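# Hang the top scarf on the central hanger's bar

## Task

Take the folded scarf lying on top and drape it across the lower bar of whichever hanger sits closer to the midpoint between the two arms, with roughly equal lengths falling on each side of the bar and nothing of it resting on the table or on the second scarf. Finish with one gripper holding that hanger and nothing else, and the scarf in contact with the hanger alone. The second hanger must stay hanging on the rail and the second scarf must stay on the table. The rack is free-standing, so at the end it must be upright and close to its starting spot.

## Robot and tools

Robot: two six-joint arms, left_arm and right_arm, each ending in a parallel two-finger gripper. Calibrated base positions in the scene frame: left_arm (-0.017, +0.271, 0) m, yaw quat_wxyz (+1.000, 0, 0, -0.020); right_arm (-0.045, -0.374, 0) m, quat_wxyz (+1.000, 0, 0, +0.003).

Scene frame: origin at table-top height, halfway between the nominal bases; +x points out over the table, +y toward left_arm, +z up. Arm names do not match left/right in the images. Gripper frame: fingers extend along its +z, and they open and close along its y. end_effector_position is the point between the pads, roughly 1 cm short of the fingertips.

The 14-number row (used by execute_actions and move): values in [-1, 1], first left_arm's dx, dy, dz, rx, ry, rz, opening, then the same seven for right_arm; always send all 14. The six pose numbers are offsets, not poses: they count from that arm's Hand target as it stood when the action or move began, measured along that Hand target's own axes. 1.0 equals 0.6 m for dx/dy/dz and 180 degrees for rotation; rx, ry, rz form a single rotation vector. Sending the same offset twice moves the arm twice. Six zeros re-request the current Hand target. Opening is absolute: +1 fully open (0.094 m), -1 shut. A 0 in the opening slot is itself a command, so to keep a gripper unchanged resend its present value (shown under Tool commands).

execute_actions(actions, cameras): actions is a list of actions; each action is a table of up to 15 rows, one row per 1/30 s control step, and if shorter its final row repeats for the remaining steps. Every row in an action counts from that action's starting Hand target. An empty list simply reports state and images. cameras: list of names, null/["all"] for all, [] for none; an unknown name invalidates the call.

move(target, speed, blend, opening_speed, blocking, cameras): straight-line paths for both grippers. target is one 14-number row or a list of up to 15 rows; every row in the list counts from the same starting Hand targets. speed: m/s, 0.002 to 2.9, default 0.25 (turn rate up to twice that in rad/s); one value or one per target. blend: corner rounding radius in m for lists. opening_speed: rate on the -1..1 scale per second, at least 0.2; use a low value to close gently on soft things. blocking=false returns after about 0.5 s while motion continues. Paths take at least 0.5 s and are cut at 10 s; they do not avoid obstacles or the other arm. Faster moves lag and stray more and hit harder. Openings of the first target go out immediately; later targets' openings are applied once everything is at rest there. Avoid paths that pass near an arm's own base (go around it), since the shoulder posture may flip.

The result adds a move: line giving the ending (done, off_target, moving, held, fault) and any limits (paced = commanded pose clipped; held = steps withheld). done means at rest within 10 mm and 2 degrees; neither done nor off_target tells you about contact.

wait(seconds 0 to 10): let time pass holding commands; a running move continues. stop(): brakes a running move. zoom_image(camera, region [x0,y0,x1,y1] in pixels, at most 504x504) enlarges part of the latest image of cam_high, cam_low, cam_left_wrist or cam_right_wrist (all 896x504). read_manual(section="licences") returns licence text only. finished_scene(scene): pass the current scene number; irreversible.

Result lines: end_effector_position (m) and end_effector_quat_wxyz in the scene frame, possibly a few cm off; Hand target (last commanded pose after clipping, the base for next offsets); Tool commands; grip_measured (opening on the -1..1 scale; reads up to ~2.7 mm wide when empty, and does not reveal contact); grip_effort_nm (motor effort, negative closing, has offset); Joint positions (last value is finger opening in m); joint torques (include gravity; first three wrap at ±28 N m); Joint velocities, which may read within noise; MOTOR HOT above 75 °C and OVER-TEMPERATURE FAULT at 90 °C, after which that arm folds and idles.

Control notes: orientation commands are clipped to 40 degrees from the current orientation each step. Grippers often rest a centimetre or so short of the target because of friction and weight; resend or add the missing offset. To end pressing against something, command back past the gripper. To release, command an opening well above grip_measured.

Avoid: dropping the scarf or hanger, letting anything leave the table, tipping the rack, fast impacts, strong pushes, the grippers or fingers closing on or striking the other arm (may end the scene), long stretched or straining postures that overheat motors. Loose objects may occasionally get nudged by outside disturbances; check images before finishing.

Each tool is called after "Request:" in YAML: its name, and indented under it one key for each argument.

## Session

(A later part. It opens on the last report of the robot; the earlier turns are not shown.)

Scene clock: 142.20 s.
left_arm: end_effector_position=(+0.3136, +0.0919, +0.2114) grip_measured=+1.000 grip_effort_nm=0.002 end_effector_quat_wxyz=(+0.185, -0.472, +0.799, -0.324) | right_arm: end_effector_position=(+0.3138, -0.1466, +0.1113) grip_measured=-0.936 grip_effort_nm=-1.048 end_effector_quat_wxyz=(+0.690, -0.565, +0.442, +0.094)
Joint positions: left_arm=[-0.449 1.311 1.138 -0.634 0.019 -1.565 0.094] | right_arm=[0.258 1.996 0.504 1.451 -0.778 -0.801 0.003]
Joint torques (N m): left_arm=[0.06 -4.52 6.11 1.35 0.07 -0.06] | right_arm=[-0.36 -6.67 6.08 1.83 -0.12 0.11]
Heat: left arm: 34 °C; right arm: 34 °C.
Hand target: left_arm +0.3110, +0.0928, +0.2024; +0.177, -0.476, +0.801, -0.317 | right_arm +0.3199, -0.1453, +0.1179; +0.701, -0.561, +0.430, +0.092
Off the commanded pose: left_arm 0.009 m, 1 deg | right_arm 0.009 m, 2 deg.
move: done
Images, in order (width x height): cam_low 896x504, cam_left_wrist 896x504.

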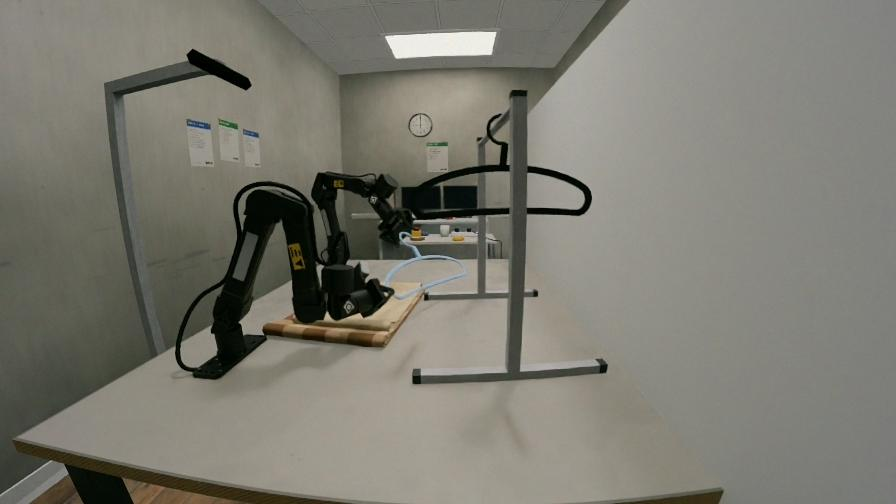

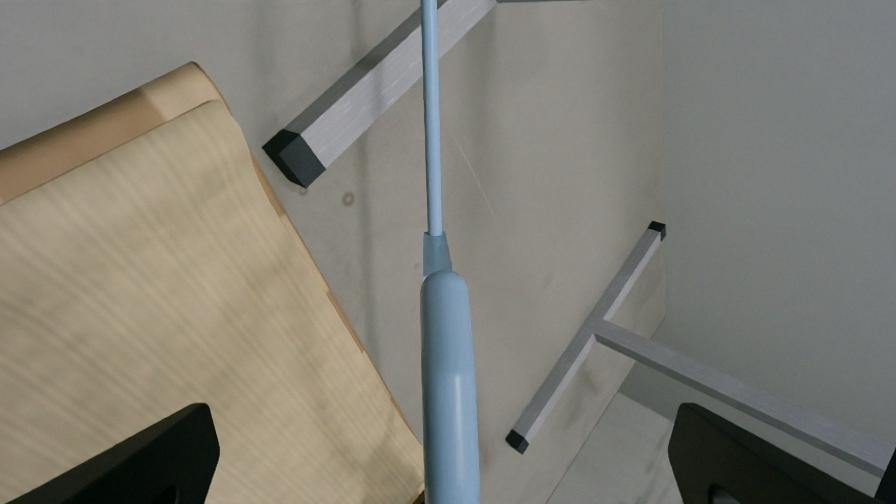

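Request:
execute_actions:
  actions: []
  cameras: ["cam_high","cam_low"]

Request:
zoom_image:
  camera: "cam_high"
  region: [280, 290, 420, 410]

Request:
zoom_image:
  camera: "cam_high"
  region: [460, 350, 560, 430]

Request:
zoom_image:
  camera: "cam_low"
  region: [330, 160, 480, 320]

Scene clock: 144.47 s.
left_arm: end_effector_position=(+0.3138, +0.0919, +0.2115) grip_measured=+1.000 grip_effort_nm=-0.002 end_effector_quat_wxyz=(+0.185, -0.472, +0.799, -0.324) | right_arm: end_effector_position=(+0.3138, -0.1466, +0.1113) grip_measured=-0.936 grip_effort_nm=-1.053 end_effector_quat_wxyz=(+0.690, -0.565, +0.442, +0.094)
Joint positions: left_arm=[-0.449 1.311 1.138 -0.633 0.019 -1.565 0.094] | right_arm=[0.258 1.996 0.504 1.451 -0.778 -0.801 0.003]
Joint velocities: within noise
Joint torques (N m): left_arm=[0.06 -4.53 6.11 1.36 0.08 -0.05] | right_arm=[-0.36 -6.65 6.09 1.83 -0.12 0.11]
Heat: left arm: 33 °C; right arm: 34 °C.
Hand target: left_arm +0.3110, +0.0928, +0.2023; +0.177, -0.476, +0.801, -0.317 | right_arm +0.3200, -0.1453, +0.1179; +0.701, -0.561, +0.430, +0.092
Tool commands: left_gripper/opening=+1.0 right_gripper/opening=-1.0
Off the commanded pose: left_arm 0.010 m, 1 deg | right_arm 0.009 m, 2 deg.
Images, in order (width x height): cam_high 896x504, cam_low 896x504.

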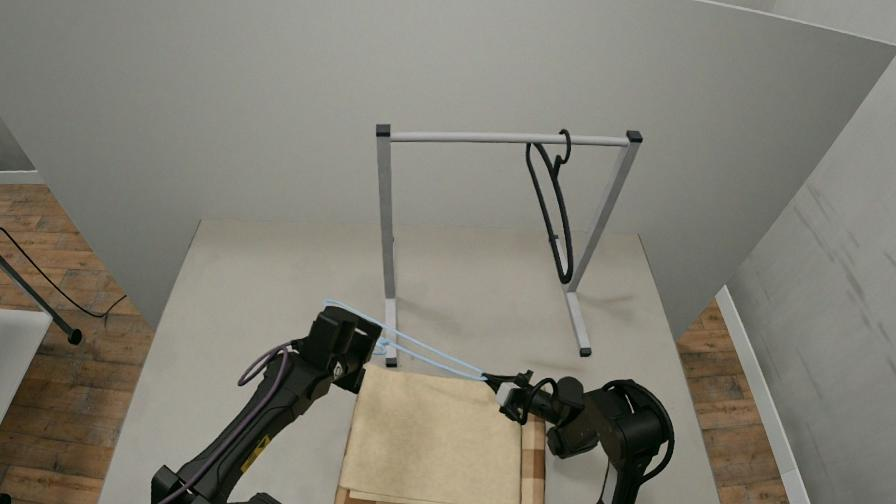

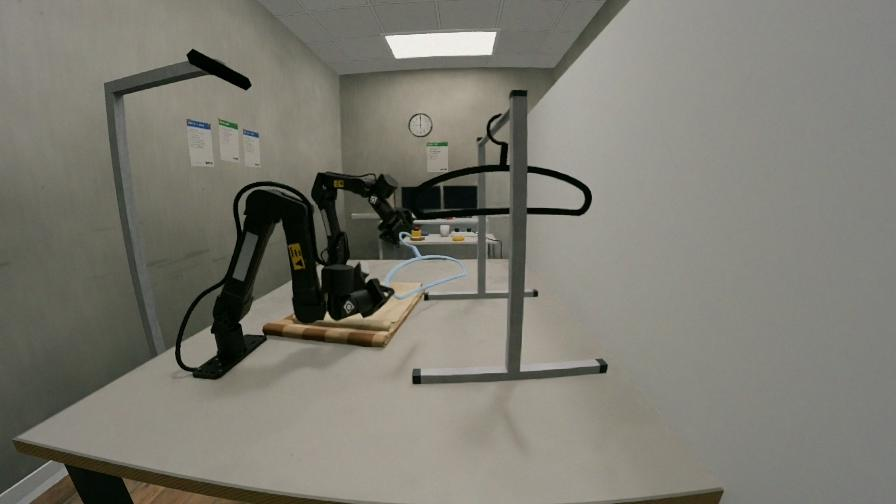

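Scaled by 3.600.

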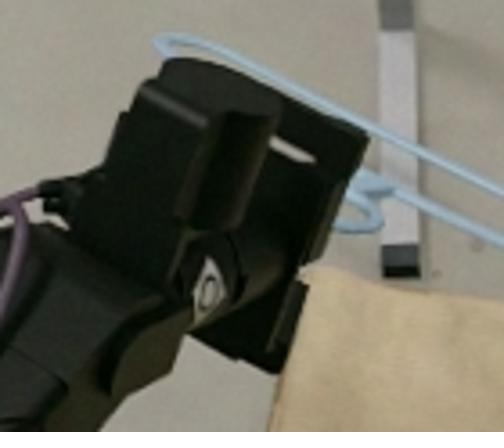

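Scaled by 5.040.

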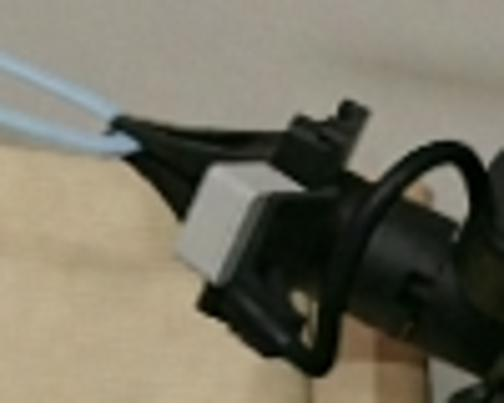

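Scaled by 3.150.

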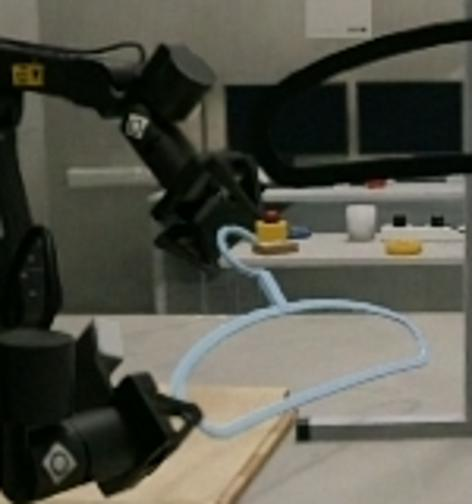

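Request:
move:
  target: [0,0.005,0.062,0,0,0,1,0,0,0,0,0,0,-1]
  speed: 0.08
  cameras: ["cam_left_wrist","cam_low","cam_high"]

Request:
zoom_image:
  camera: "cam_low"
  region: [350, 180, 480, 320]

Request:
zoom_image:
  camera: "cam_high"
  region: [300, 290, 420, 400]

Scene clock: 151.20 s.
left_arm: end_effector_position=(+0.3345, +0.0808, +0.1834) grip_measured=+1.000 grip_effort_nm=0.002 end_effector_quat_wxyz=(+0.186, -0.473, +0.798, -0.325) | right_arm: end_effector_position=(+0.3138, -0.1466, +0.1113) grip_measured=-0.936 grip_effort_nm=-1.043 end_effector_quat_wxyz=(+0.690, -0.565, +0.442, +0.094)
Joint positions: left_arm=[-0.449 1.4 1.094 -0.497 0.019 -1.567 0.094] | right_arm=[0.258 1.996 0.504 1.451 -0.778 -0.801 0.003]
Joint torques (N m): left_arm=[-0.18 -5.16 6.12 1.35 0.05 -0.06] | right_arm=[-0.36 -6.67 6.08 1.83 -0.12 0.11]
Heat: left arm: 32 °C; right arm: 34 °C.
Hand target: left_arm +0.3309, +0.0812, +0.1731; +0.178, -0.476, +0.801, -0.317 | right_arm +0.3200, -0.1453, +0.1179; +0.701, -0.561, +0.430, +0.092
Off the commanded pose: left_arm 0.011 m, 1 deg | right_arm 0.009 m, 2 deg.
move: off_target (left_arm)
Images, in order (width x height): cam_high 896x504, cam_low 896x504, cam_left_wrist 896x504.

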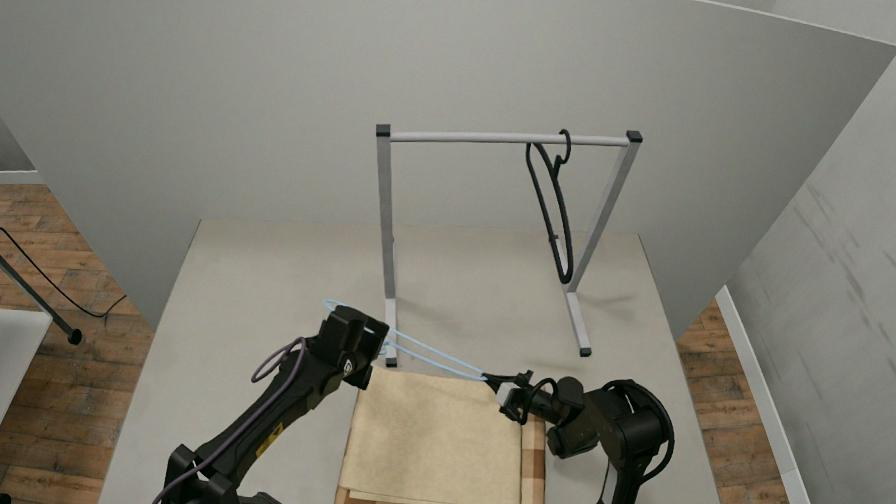

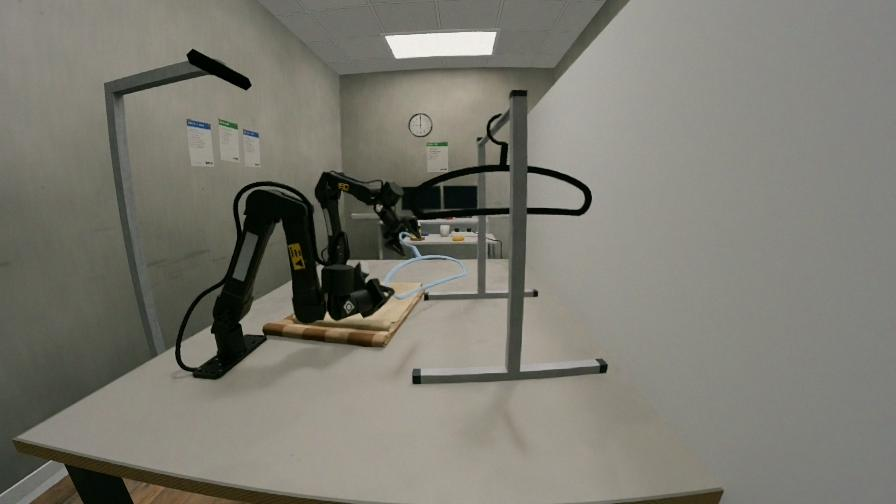

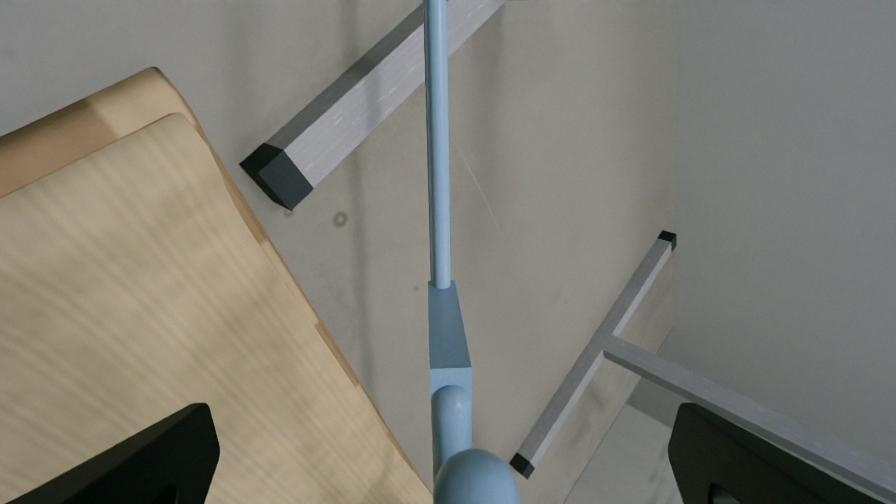

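Scaled by 3.600.

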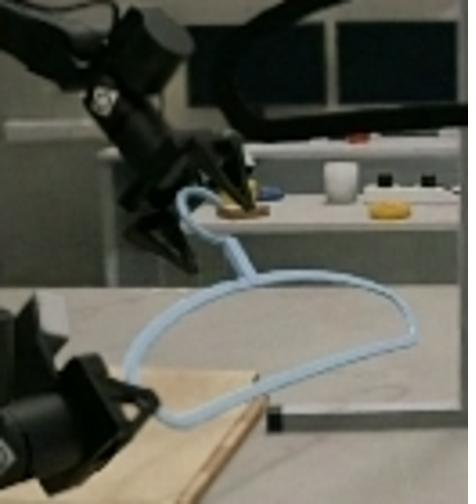

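Scaled by 4.200.

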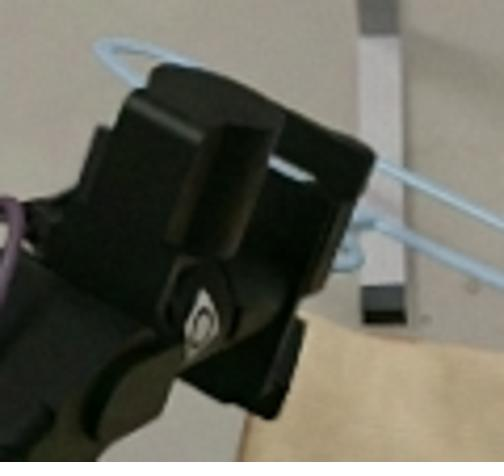

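Request:
move:
  target: [0,0,0.033,0,0,0,1,0,0,0,0,0,0,-1]
  speed: 0.08
  cameras: ["cam_left_wrist","cam_low"]

Request:
zoom_image:
  camera: "cam_low"
  region: [350, 180, 480, 320]

Scene clock: 154.57 s.
left_arm: end_effector_position=(+0.3462, +0.0745, +0.1709) grip_measured=+1.000 grip_effort_nm=0.002 end_effector_quat_wxyz=(+0.186, -0.473, +0.797, -0.327) | right_arm: end_effector_position=(+0.3141, -0.1467, +0.1101) grip_measured=-0.936 grip_effort_nm=-1.048 end_effector_quat_wxyz=(+0.689, -0.564, +0.445, +0.094)
Joint positions: left_arm=[-0.449 1.454 1.088 -0.433 0.02 -1.568 0.094] | right_arm=[0.258 1.999 0.504 1.451 -0.776 -0.799 0.003]
Joint torques (N m): left_arm=[-0.31 -5.29 5.96 1.42 0.03 -0.06] | right_arm=[-0.38 -6.91 6.06 1.84 -0.15 0.11]
Heat: left arm: 32 °C; right arm: 34 °C.
Hand target: left_arm +0.3424, +0.0745, +0.1583; +0.177, -0.476, +0.801, -0.317 | right_arm +0.3200, -0.1453, +0.1178; +0.701, -0.561, +0.430, +0.092
Off the commanded pose: left_arm 0.013 m, 2 deg | right_arm 0.010 m, 2 deg.
move: off_target (left_arm)
Images, in order (width x height): cam_low 896x504, cam_left_wrist 896x504.

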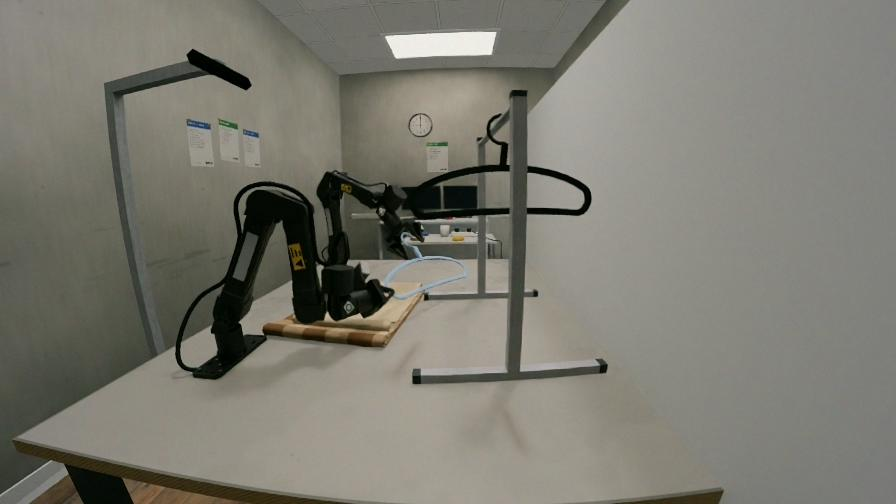

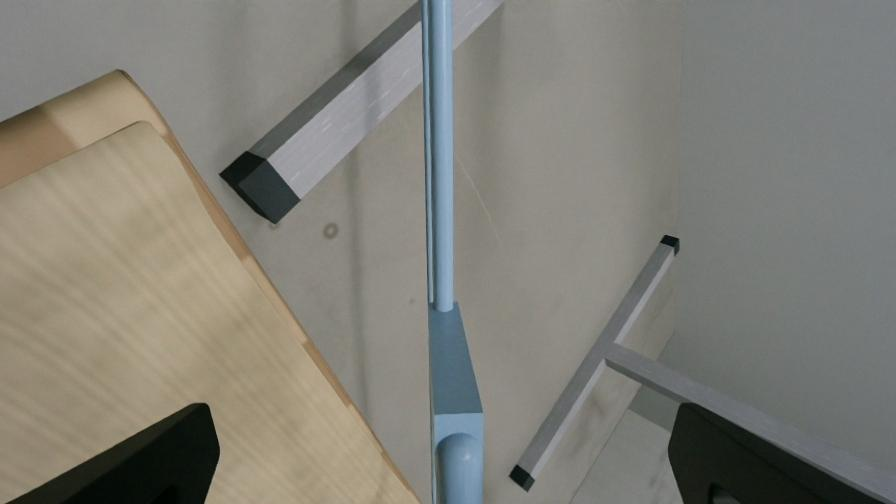

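Scaled by 3.600.

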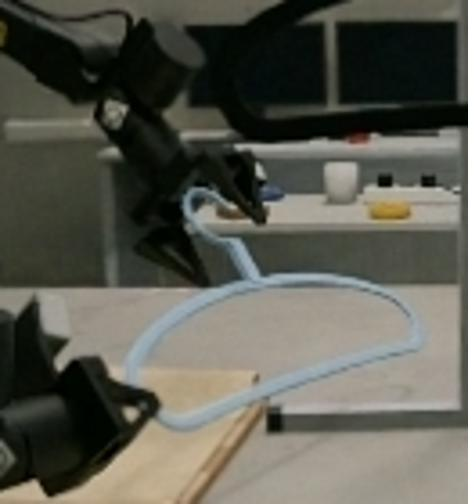

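Request:
move:
  target: [-0.016,-0.01,0,0,0,0,1,0,0,0,0,0,0,-1]
  speed: 0.05
  cameras: ["cam_left_wrist","cam_low"]

Request:
zoom_image:
  camera: "cam_low"
  region: [350, 180, 480, 320]

Scene clock: 157.93 s.
left_arm: end_effector_position=(+0.3481, +0.0763, +0.1654) grip_measured=+1.000 grip_effort_nm=-0.002 end_effector_quat_wxyz=(+0.177, -0.474, +0.799, -0.325) | right_arm: end_effector_position=(+0.3146, -0.1471, +0.1098) grip_measured=-0.936 grip_effort_nm=-1.048 end_effector_quat_wxyz=(+0.689, -0.563, +0.446, +0.094)
Joint positions: left_arm=[-0.432 1.469 1.088 -0.432 0.045 -1.561 0.094] | right_arm=[0.258 1.999 0.504 1.45 -0.772 -0.798 0.003]
Joint torques (N m): left_arm=[0.96 -5.23 8.4 1.24 0.02 0.09] | right_arm=[-0.36 -6.9 6.06 1.85 -0.18 0.08]
Heat: left arm: 32 °C; right arm: 34 °C.
Hand target: left_arm +0.3510, +0.0808, +0.1622; +0.177, -0.476, +0.801, -0.317 | right_arm +0.3199, -0.1453, +0.1179; +0.701, -0.561, +0.430, +0.092
Off the commanded pose: left_arm 0.006 m, 1 deg | right_arm 0.010 m, 2 deg.
move: done
Images, in order (width x height): cam_low 896x504, cam_left_wrist 896x504.

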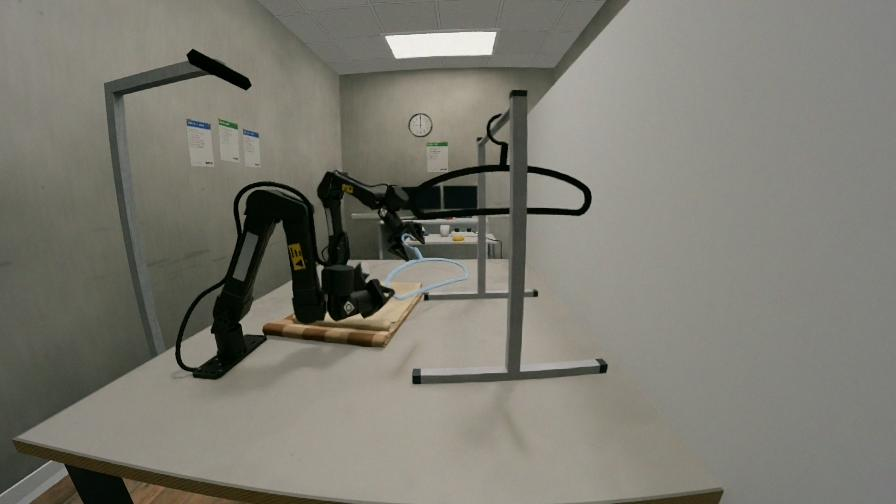

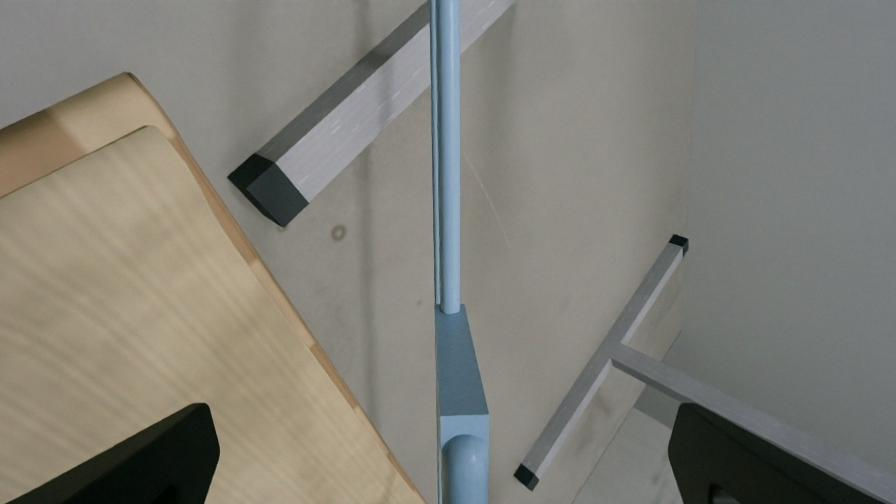

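Scaled by 3.600.

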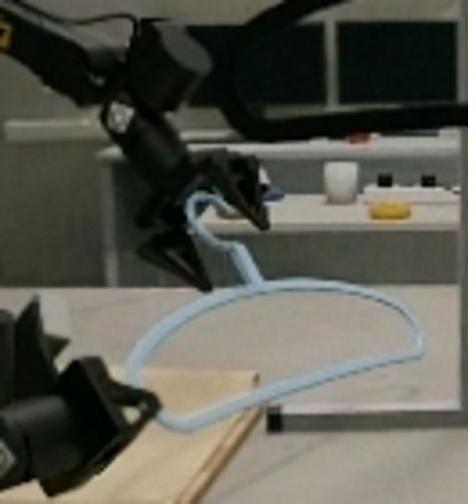

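Request:
move:
  target: [0,-0.004,-0.003,0,0,0,-1,0,0,0,0,0,0,-1]
  speed: 0.05
  opening_speed: 0.5
  cameras: ["cam_left_wrist","cam_low","cam_high"]

Request:
zoom_image:
  camera: "cam_low"
  region: [350, 180, 480, 320]

Scene clock: 162.70 s.
left_arm: end_effector_position=(+0.3479, +0.0795, +0.1638) grip_measured=-0.858 grip_effort_nm=-1.004 end_effector_quat_wxyz=(+0.176, -0.477, +0.799, -0.321) | right_arm: end_effector_position=(+0.3162, -0.1486, +0.1075) grip_measured=-0.936 grip_effort_nm=-1.053 end_effector_quat_wxyz=(+0.687, -0.563, +0.451, +0.091)
Joint positions: left_arm=[-0.426 1.469 1.088 -0.441 0.045 -1.559 0.007] | right_arm=[0.256 2.001 0.504 1.442 -0.764 -0.802 0.003]
Joint torques (N m): left_arm=[0.46 -5.19 9.5 1.22 0.01 0.08] | right_arm=[-0.17 -7.1 6.02 1.92 -0.26 0.09]
Heat: left arm: 32 °C; right arm: 34 °C.
Hand target: left_arm +0.3515, +0.0806, +0.1652; +0.178, -0.476, +0.801, -0.317 | right_arm +0.3200, -0.1453, +0.1178; +0.701, -0.561, +0.430, +0.092
Off the commanded pose: left_arm 0.004 m, 1 deg | right_arm 0.012 m, 3 deg.
move: off_target (right_arm)
Images, in order (width x height): cam_high 896x504, cam_low 896x504, cam_left_wrist 896x504.

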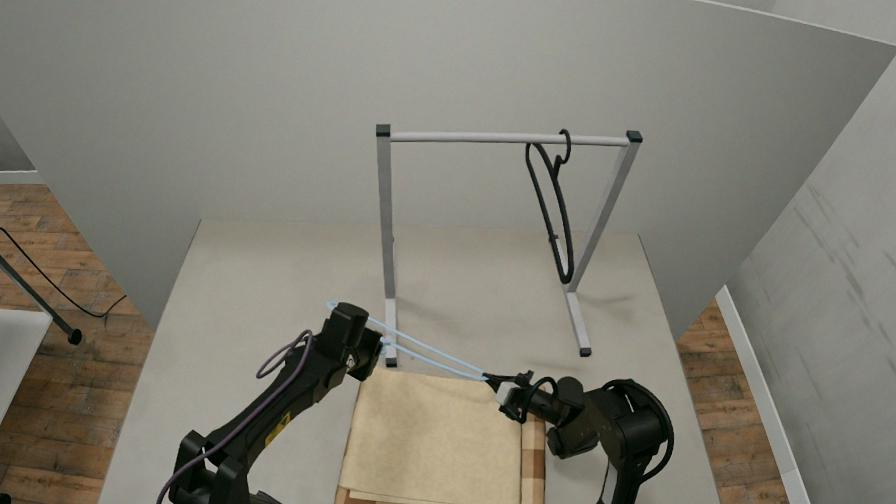

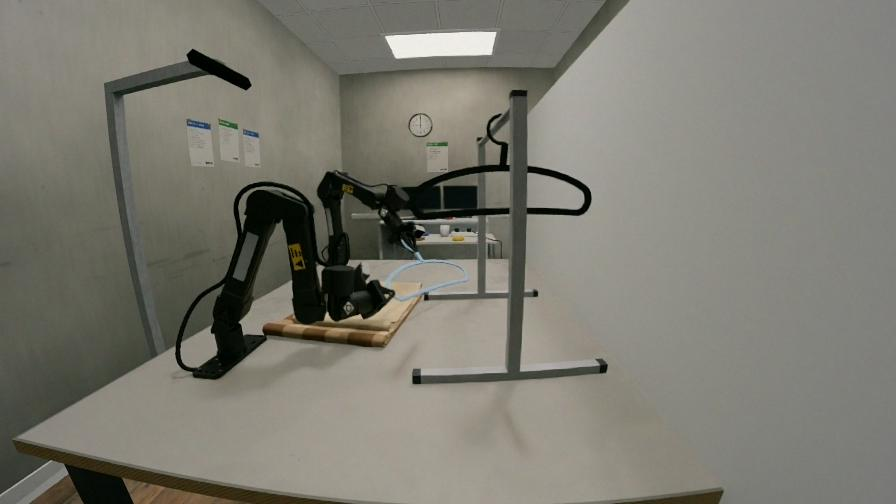

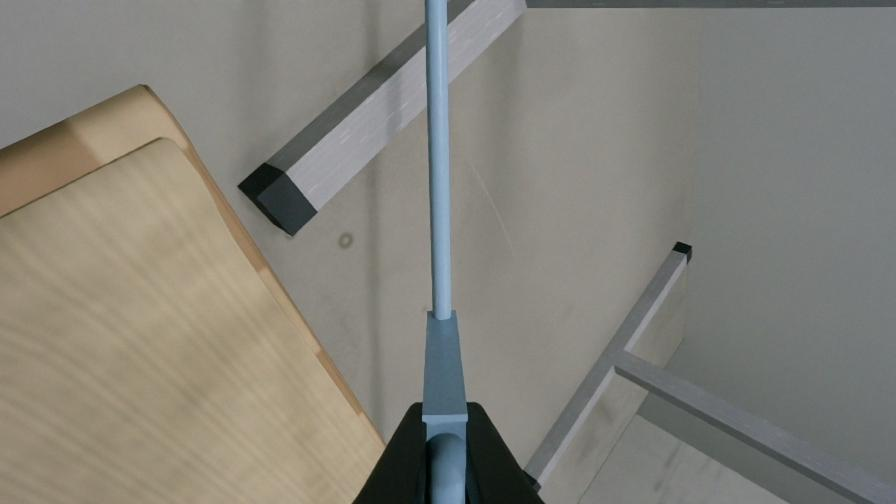

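Scaled by 3.600.

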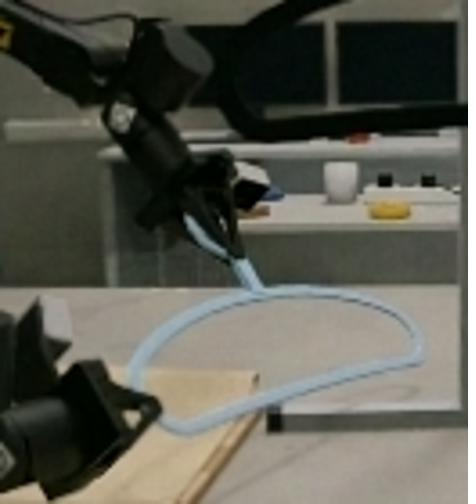

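Request:
move:
  target: [0,0,0,0,0,0,-1,0,0,0,0,0,0,-0.3]
  speed: 0.05
  opening_speed: 0.6
  cameras: ["cam_right_wrist","cam_left_wrist","cam_low"]

Scene clock: 164.70 s.
left_arm: end_effector_position=(+0.3467, +0.0803, +0.1609) grip_measured=-0.859 grip_effort_nm=-1.018 end_effector_quat_wxyz=(+0.173, -0.478, +0.801, -0.316) | right_arm: end_effector_position=(+0.3159, -0.1468, +0.1154) grip_measured=-0.302 grip_effort_nm=0.081 end_effector_quat_wxyz=(+0.697, -0.563, +0.435, +0.089)
Joint positions: left_arm=[-0.425 1.473 1.088 -0.45 0.045 -1.559 0.007] | right_arm=[0.256 2.001 0.511 1.472 -0.779 -0.798 0.033]
Joint torques (N m): left_arm=[0.43 -5.49 9.48 1.28 0.01 0.08] | right_arm=[-0.16 -6.97 5.5 1.62 -0.11 0.08]
Heat: left arm: 32 °C; right arm: 34 °C.
Hand target: left_arm +0.3516, +0.0806, +0.1652; +0.178, -0.476, +0.801, -0.317 | right_arm +0.3200, -0.1453, +0.1179; +0.701, -0.561, +0.430, +0.092
Off the commanded pose: left_arm 0.006 m, 1 deg | right_arm 0.005 m, 1 deg.
move: done
Images, in order (width x height): cam_low 896x504, cam_left_wrist 896x504, cam_right_wrist 896x504.

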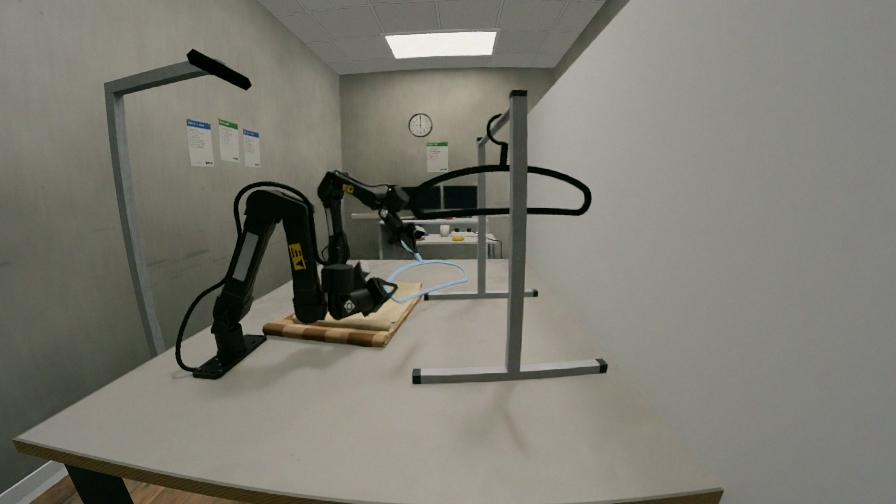

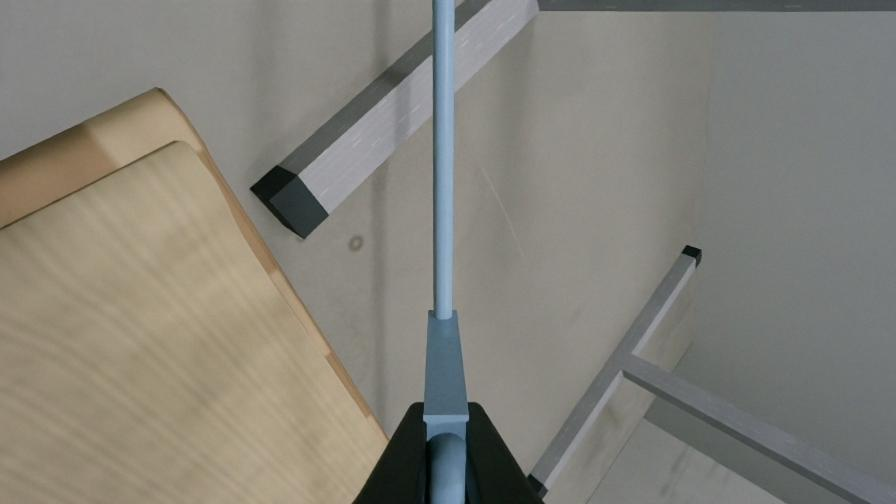

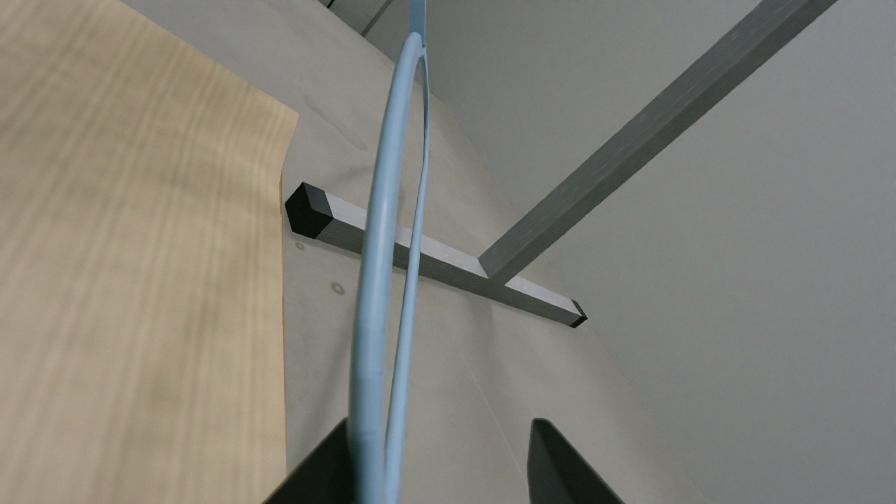

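Request:
move:
  target: [0,0,0,0,0,0,-1,0,0.012,-0.133,0,0,0,-0.3]
  speed: 0.1
  cameras: ["cam_right_wrist","cam_low","cam_high"]

Scene clock: 166.67 s.
left_arm: end_effector_position=(+0.3466, +0.0803, +0.1608) grip_measured=-0.859 grip_effort_nm=-1.018 end_effector_quat_wxyz=(+0.173, -0.478, +0.801, -0.316) | right_arm: end_effector_position=(+0.2793, -0.2105, +0.1050) grip_measured=-0.302 grip_effort_nm=0.076 end_effector_quat_wxyz=(+0.687, -0.566, +0.445, +0.098)
Joint positions: left_arm=[-0.425 1.473 1.088 -0.451 0.045 -1.559 0.007] | right_arm=[0.029 1.947 0.326 1.551 -1.012 -0.821 0.033]
Joint torques (N m): left_arm=[0.46 -5.52 9.51 1.28 0.01 0.09] | right_arm=[-0.59 -9.22 1.55 1.48 -0.15 -0.06]
Heat: left arm: 32 °C; right arm: 34 °C.
Hand target: left_arm +0.3516, +0.0806, +0.1652; +0.178, -0.476, +0.801, -0.317 | right_arm +0.2757, -0.2119, +0.1128; +0.701, -0.561, +0.430, +0.092
Off the commanded pose: left_arm 0.007 m, 1 deg | right_arm 0.009 m, 3 deg.
joint sent to its limit (right arm) — joint 4 (wrist pitch), upper limit. The joint targets still meet the commanded pose.
move: off_target (right_arm)
Images, in order (width x height): cam_high 896x504, cam_low 896x504, cam_right_wrist 896x504.

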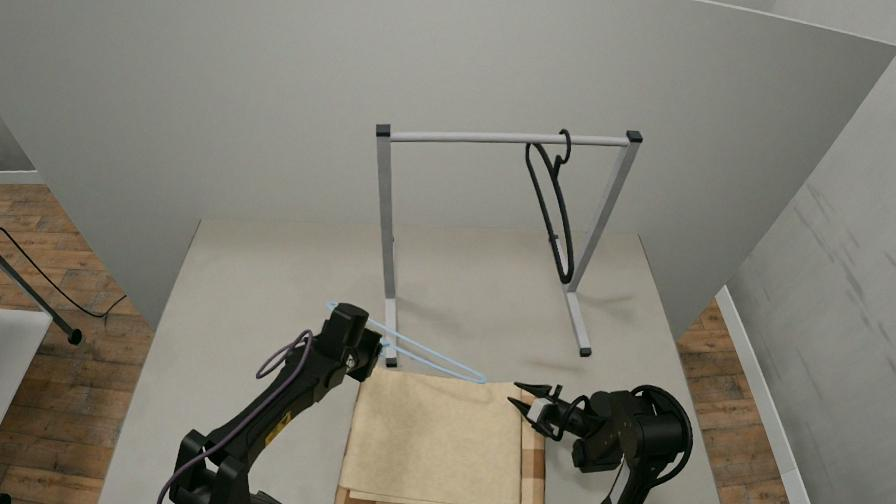

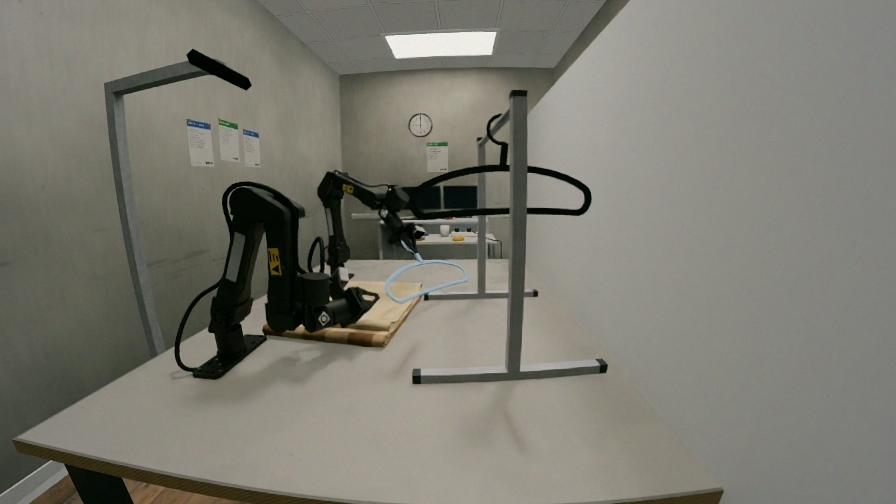

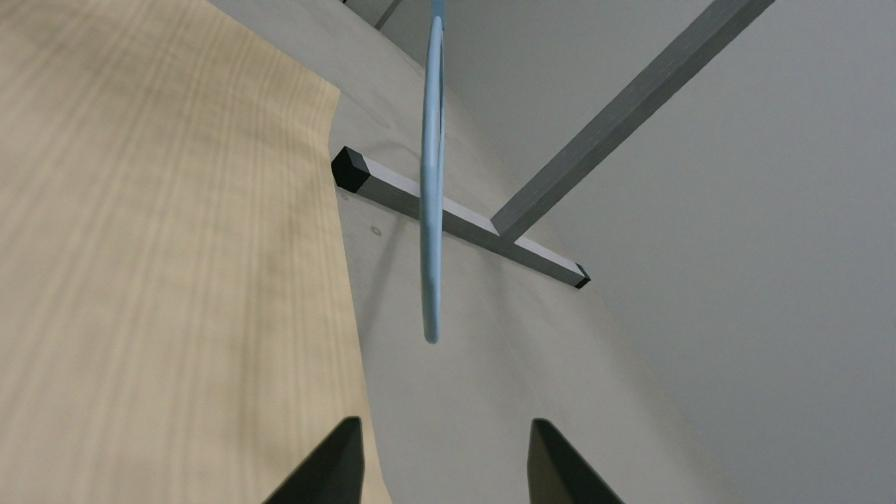

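Request:
move:
  target: [0,0,0,0,0,0,-1,-0.234,-0.1365,-0.1323,0.0251,0.3843,0.6233,-0.1]
  speed: 0.3
  cameras: ["cam_right_wrist","cam_low","cam_high"]

Scene clock: 181.57 s.
left_arm: end_effector_position=(+0.3465, +0.0804, +0.1607) grip_measured=-0.859 grip_effort_nm=-1.013 end_effector_quat_wxyz=(+0.173, -0.478, +0.801, -0.315) | right_arm: end_effector_position=(+0.1962, -0.2606, +0.2609) grip_measured=-0.102 grip_effort_nm=0.076 end_effector_quat_wxyz=(+0.025, +0.083, +0.953, +0.292)
Joint positions: left_arm=[-0.425 1.473 1.088 -0.451 0.045 -1.559 0.007] | right_arm=[0.056 1.422 1.582 -1.575 -0.576 0.283 0.042]
Joint torques (N m): left_arm=[0.43 -5.5 9.5 1.29 0.02 0.09] | right_arm=[-0.68 -4.45 9.42 0.27 -0.43 0.05]
Heat: left arm: 33 °C; right arm: 36 °C.
Hand target: left_arm +0.3515, +0.0807, +0.1652; +0.177, -0.476, +0.801, -0.317 | right_arm +0.2002, -0.2598, +0.2700; +0.025, +0.083, +0.950, +0.300
Off the commanded pose: left_arm 0.007 m, 1 deg | right_arm 0.010 m, 1 deg.
joint sent to its limit (right arm) — joint 4 (wrist pitch), lower limit. The joint targets still meet the commanded pose.
move: done
Images, in order (width x height): cam_high 896x504, cam_low 896x504, cam_right_wrist 896x504.

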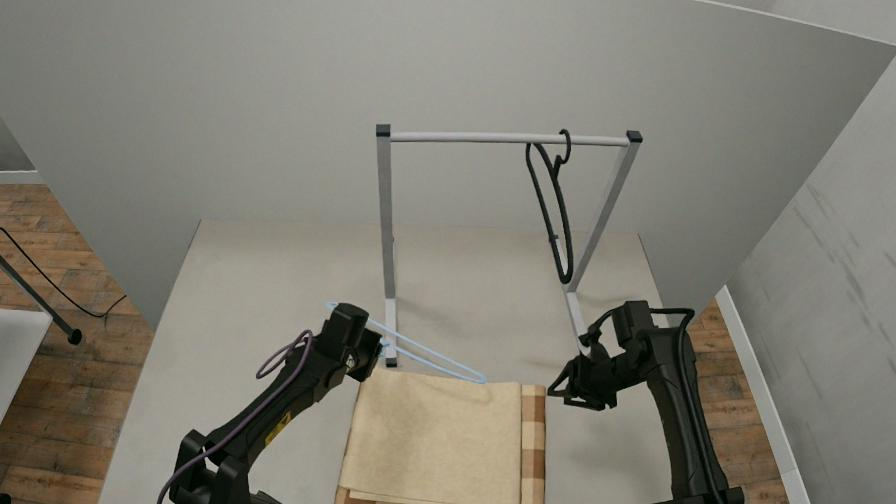

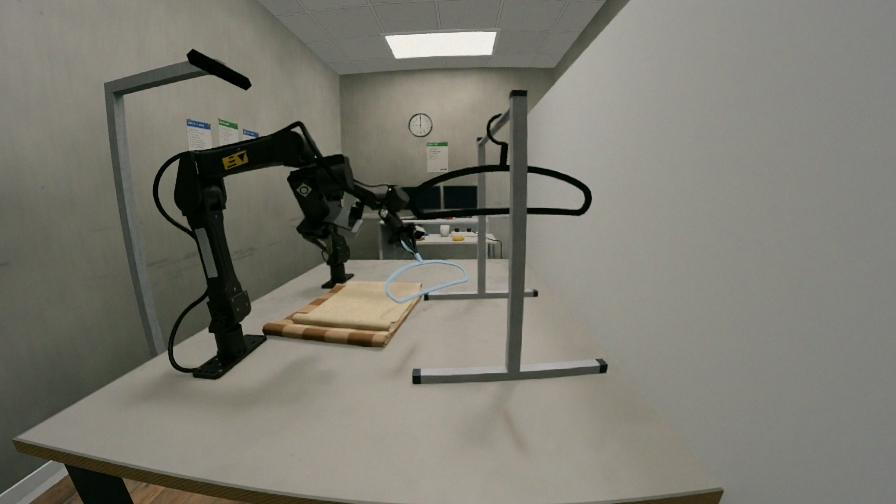

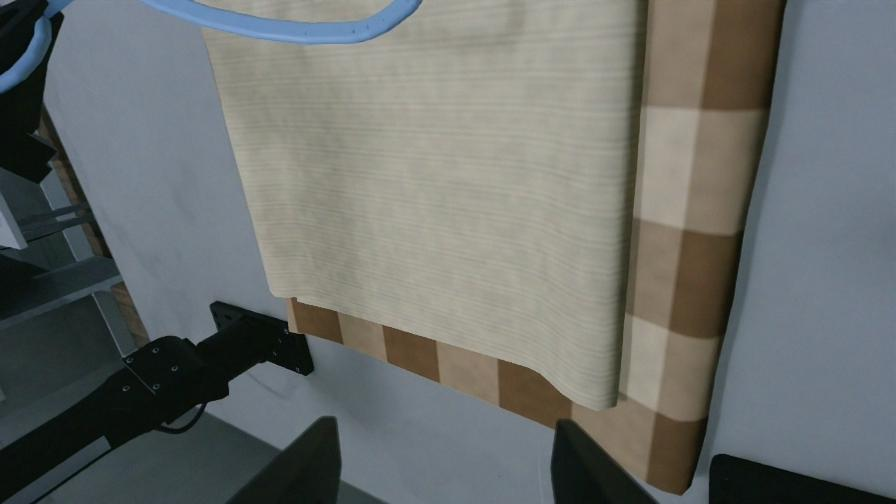

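Request:
move:
  target: [0.3948,0.0317,-0.098,-0.0161,0.2519,0.2947,-1,0,0,0,0,0,0,-0.1]
  speed: 0.18

Scene clock: 187.93 s.
left_arm: end_effector_position=(+0.1907, -0.0929, +0.1911) grip_measured=-0.859 grip_effort_nm=-1.013 end_effector_quat_wxyz=(-0.023, +0.060, +0.942, -0.329) | right_arm: end_effector_position=(+0.1957, -0.2605, +0.2609) grip_measured=-0.102 grip_effort_nm=0.071 end_effector_quat_wxyz=(+0.024, +0.084, +0.953, +0.292)
Joint positions: left_arm=[-0.814 1.696 1.505 -0.897 0.487 -0.849 0.007] | right_arm=[0.056 1.422 1.582 -1.577 -0.576 0.283 0.042]
Joint torques (N m): left_arm=[-0.36 -6.94 10.36 0.89 0.53 0.07] | right_arm=[-0.68 -4.44 9.4 0.27 -0.43 0.02]
Heat: left arm: 34 °C; right arm: 35 °C.
Hand target: left_arm +0.1899, -0.1000, +0.1995; -0.026, +0.072, +0.937, -0.340 | right_arm +0.2001, -0.2598, +0.2700; +0.025, +0.083, +0.950, +0.300
Off the commanded pose: left_arm 0.011 m, 2 deg | right_arm 0.010 m, 1 deg.
joint sent to its limit (right arm) — joint 4 (wrist pitch), lower limit. The joint targets still meet the commanded pose.
move: off_target (left_arm)

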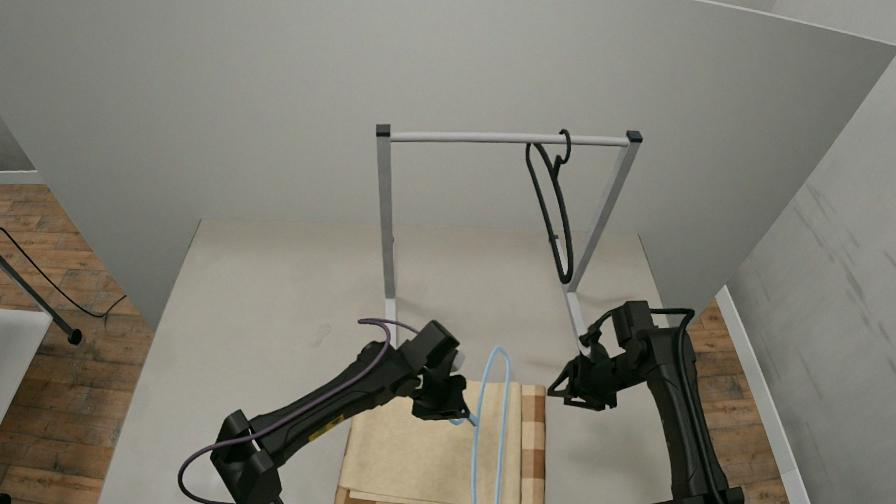

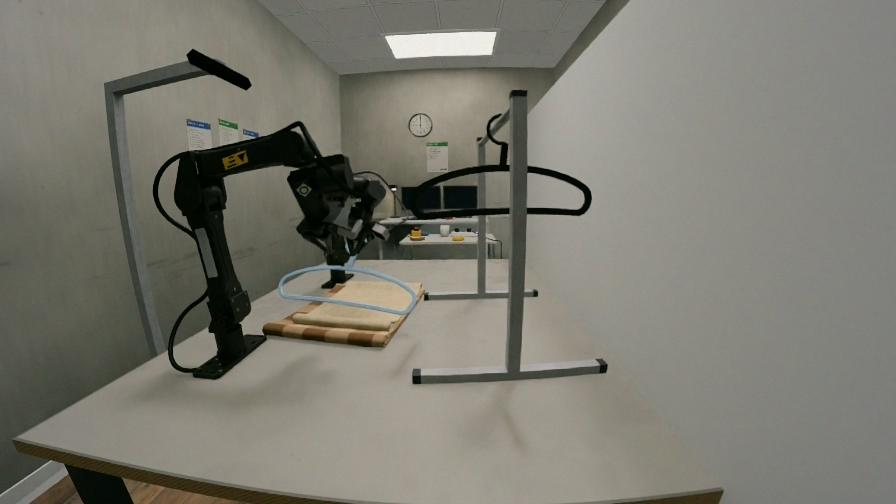

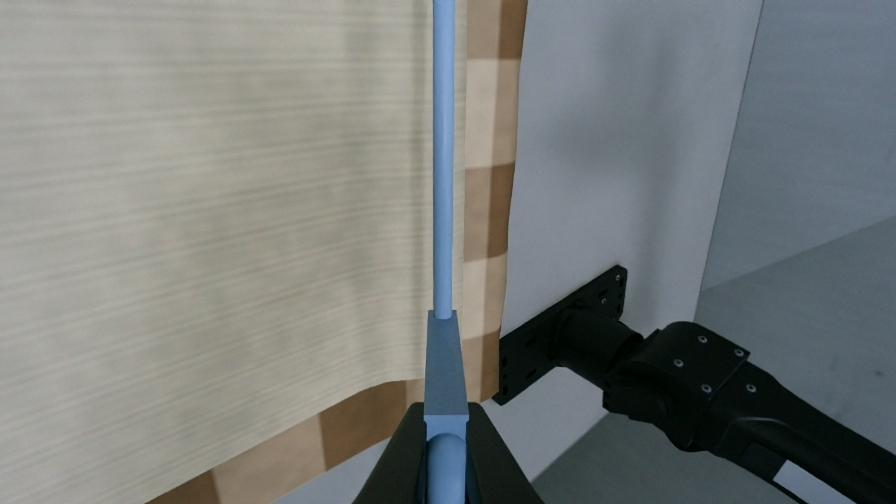

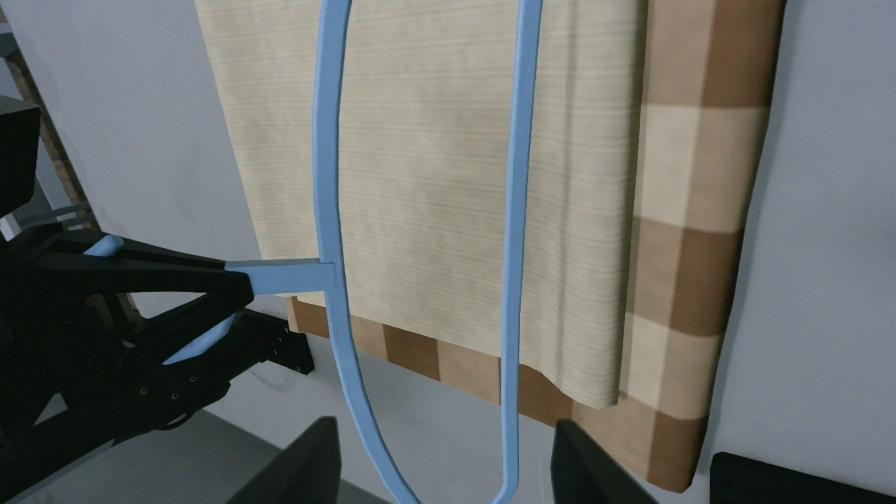

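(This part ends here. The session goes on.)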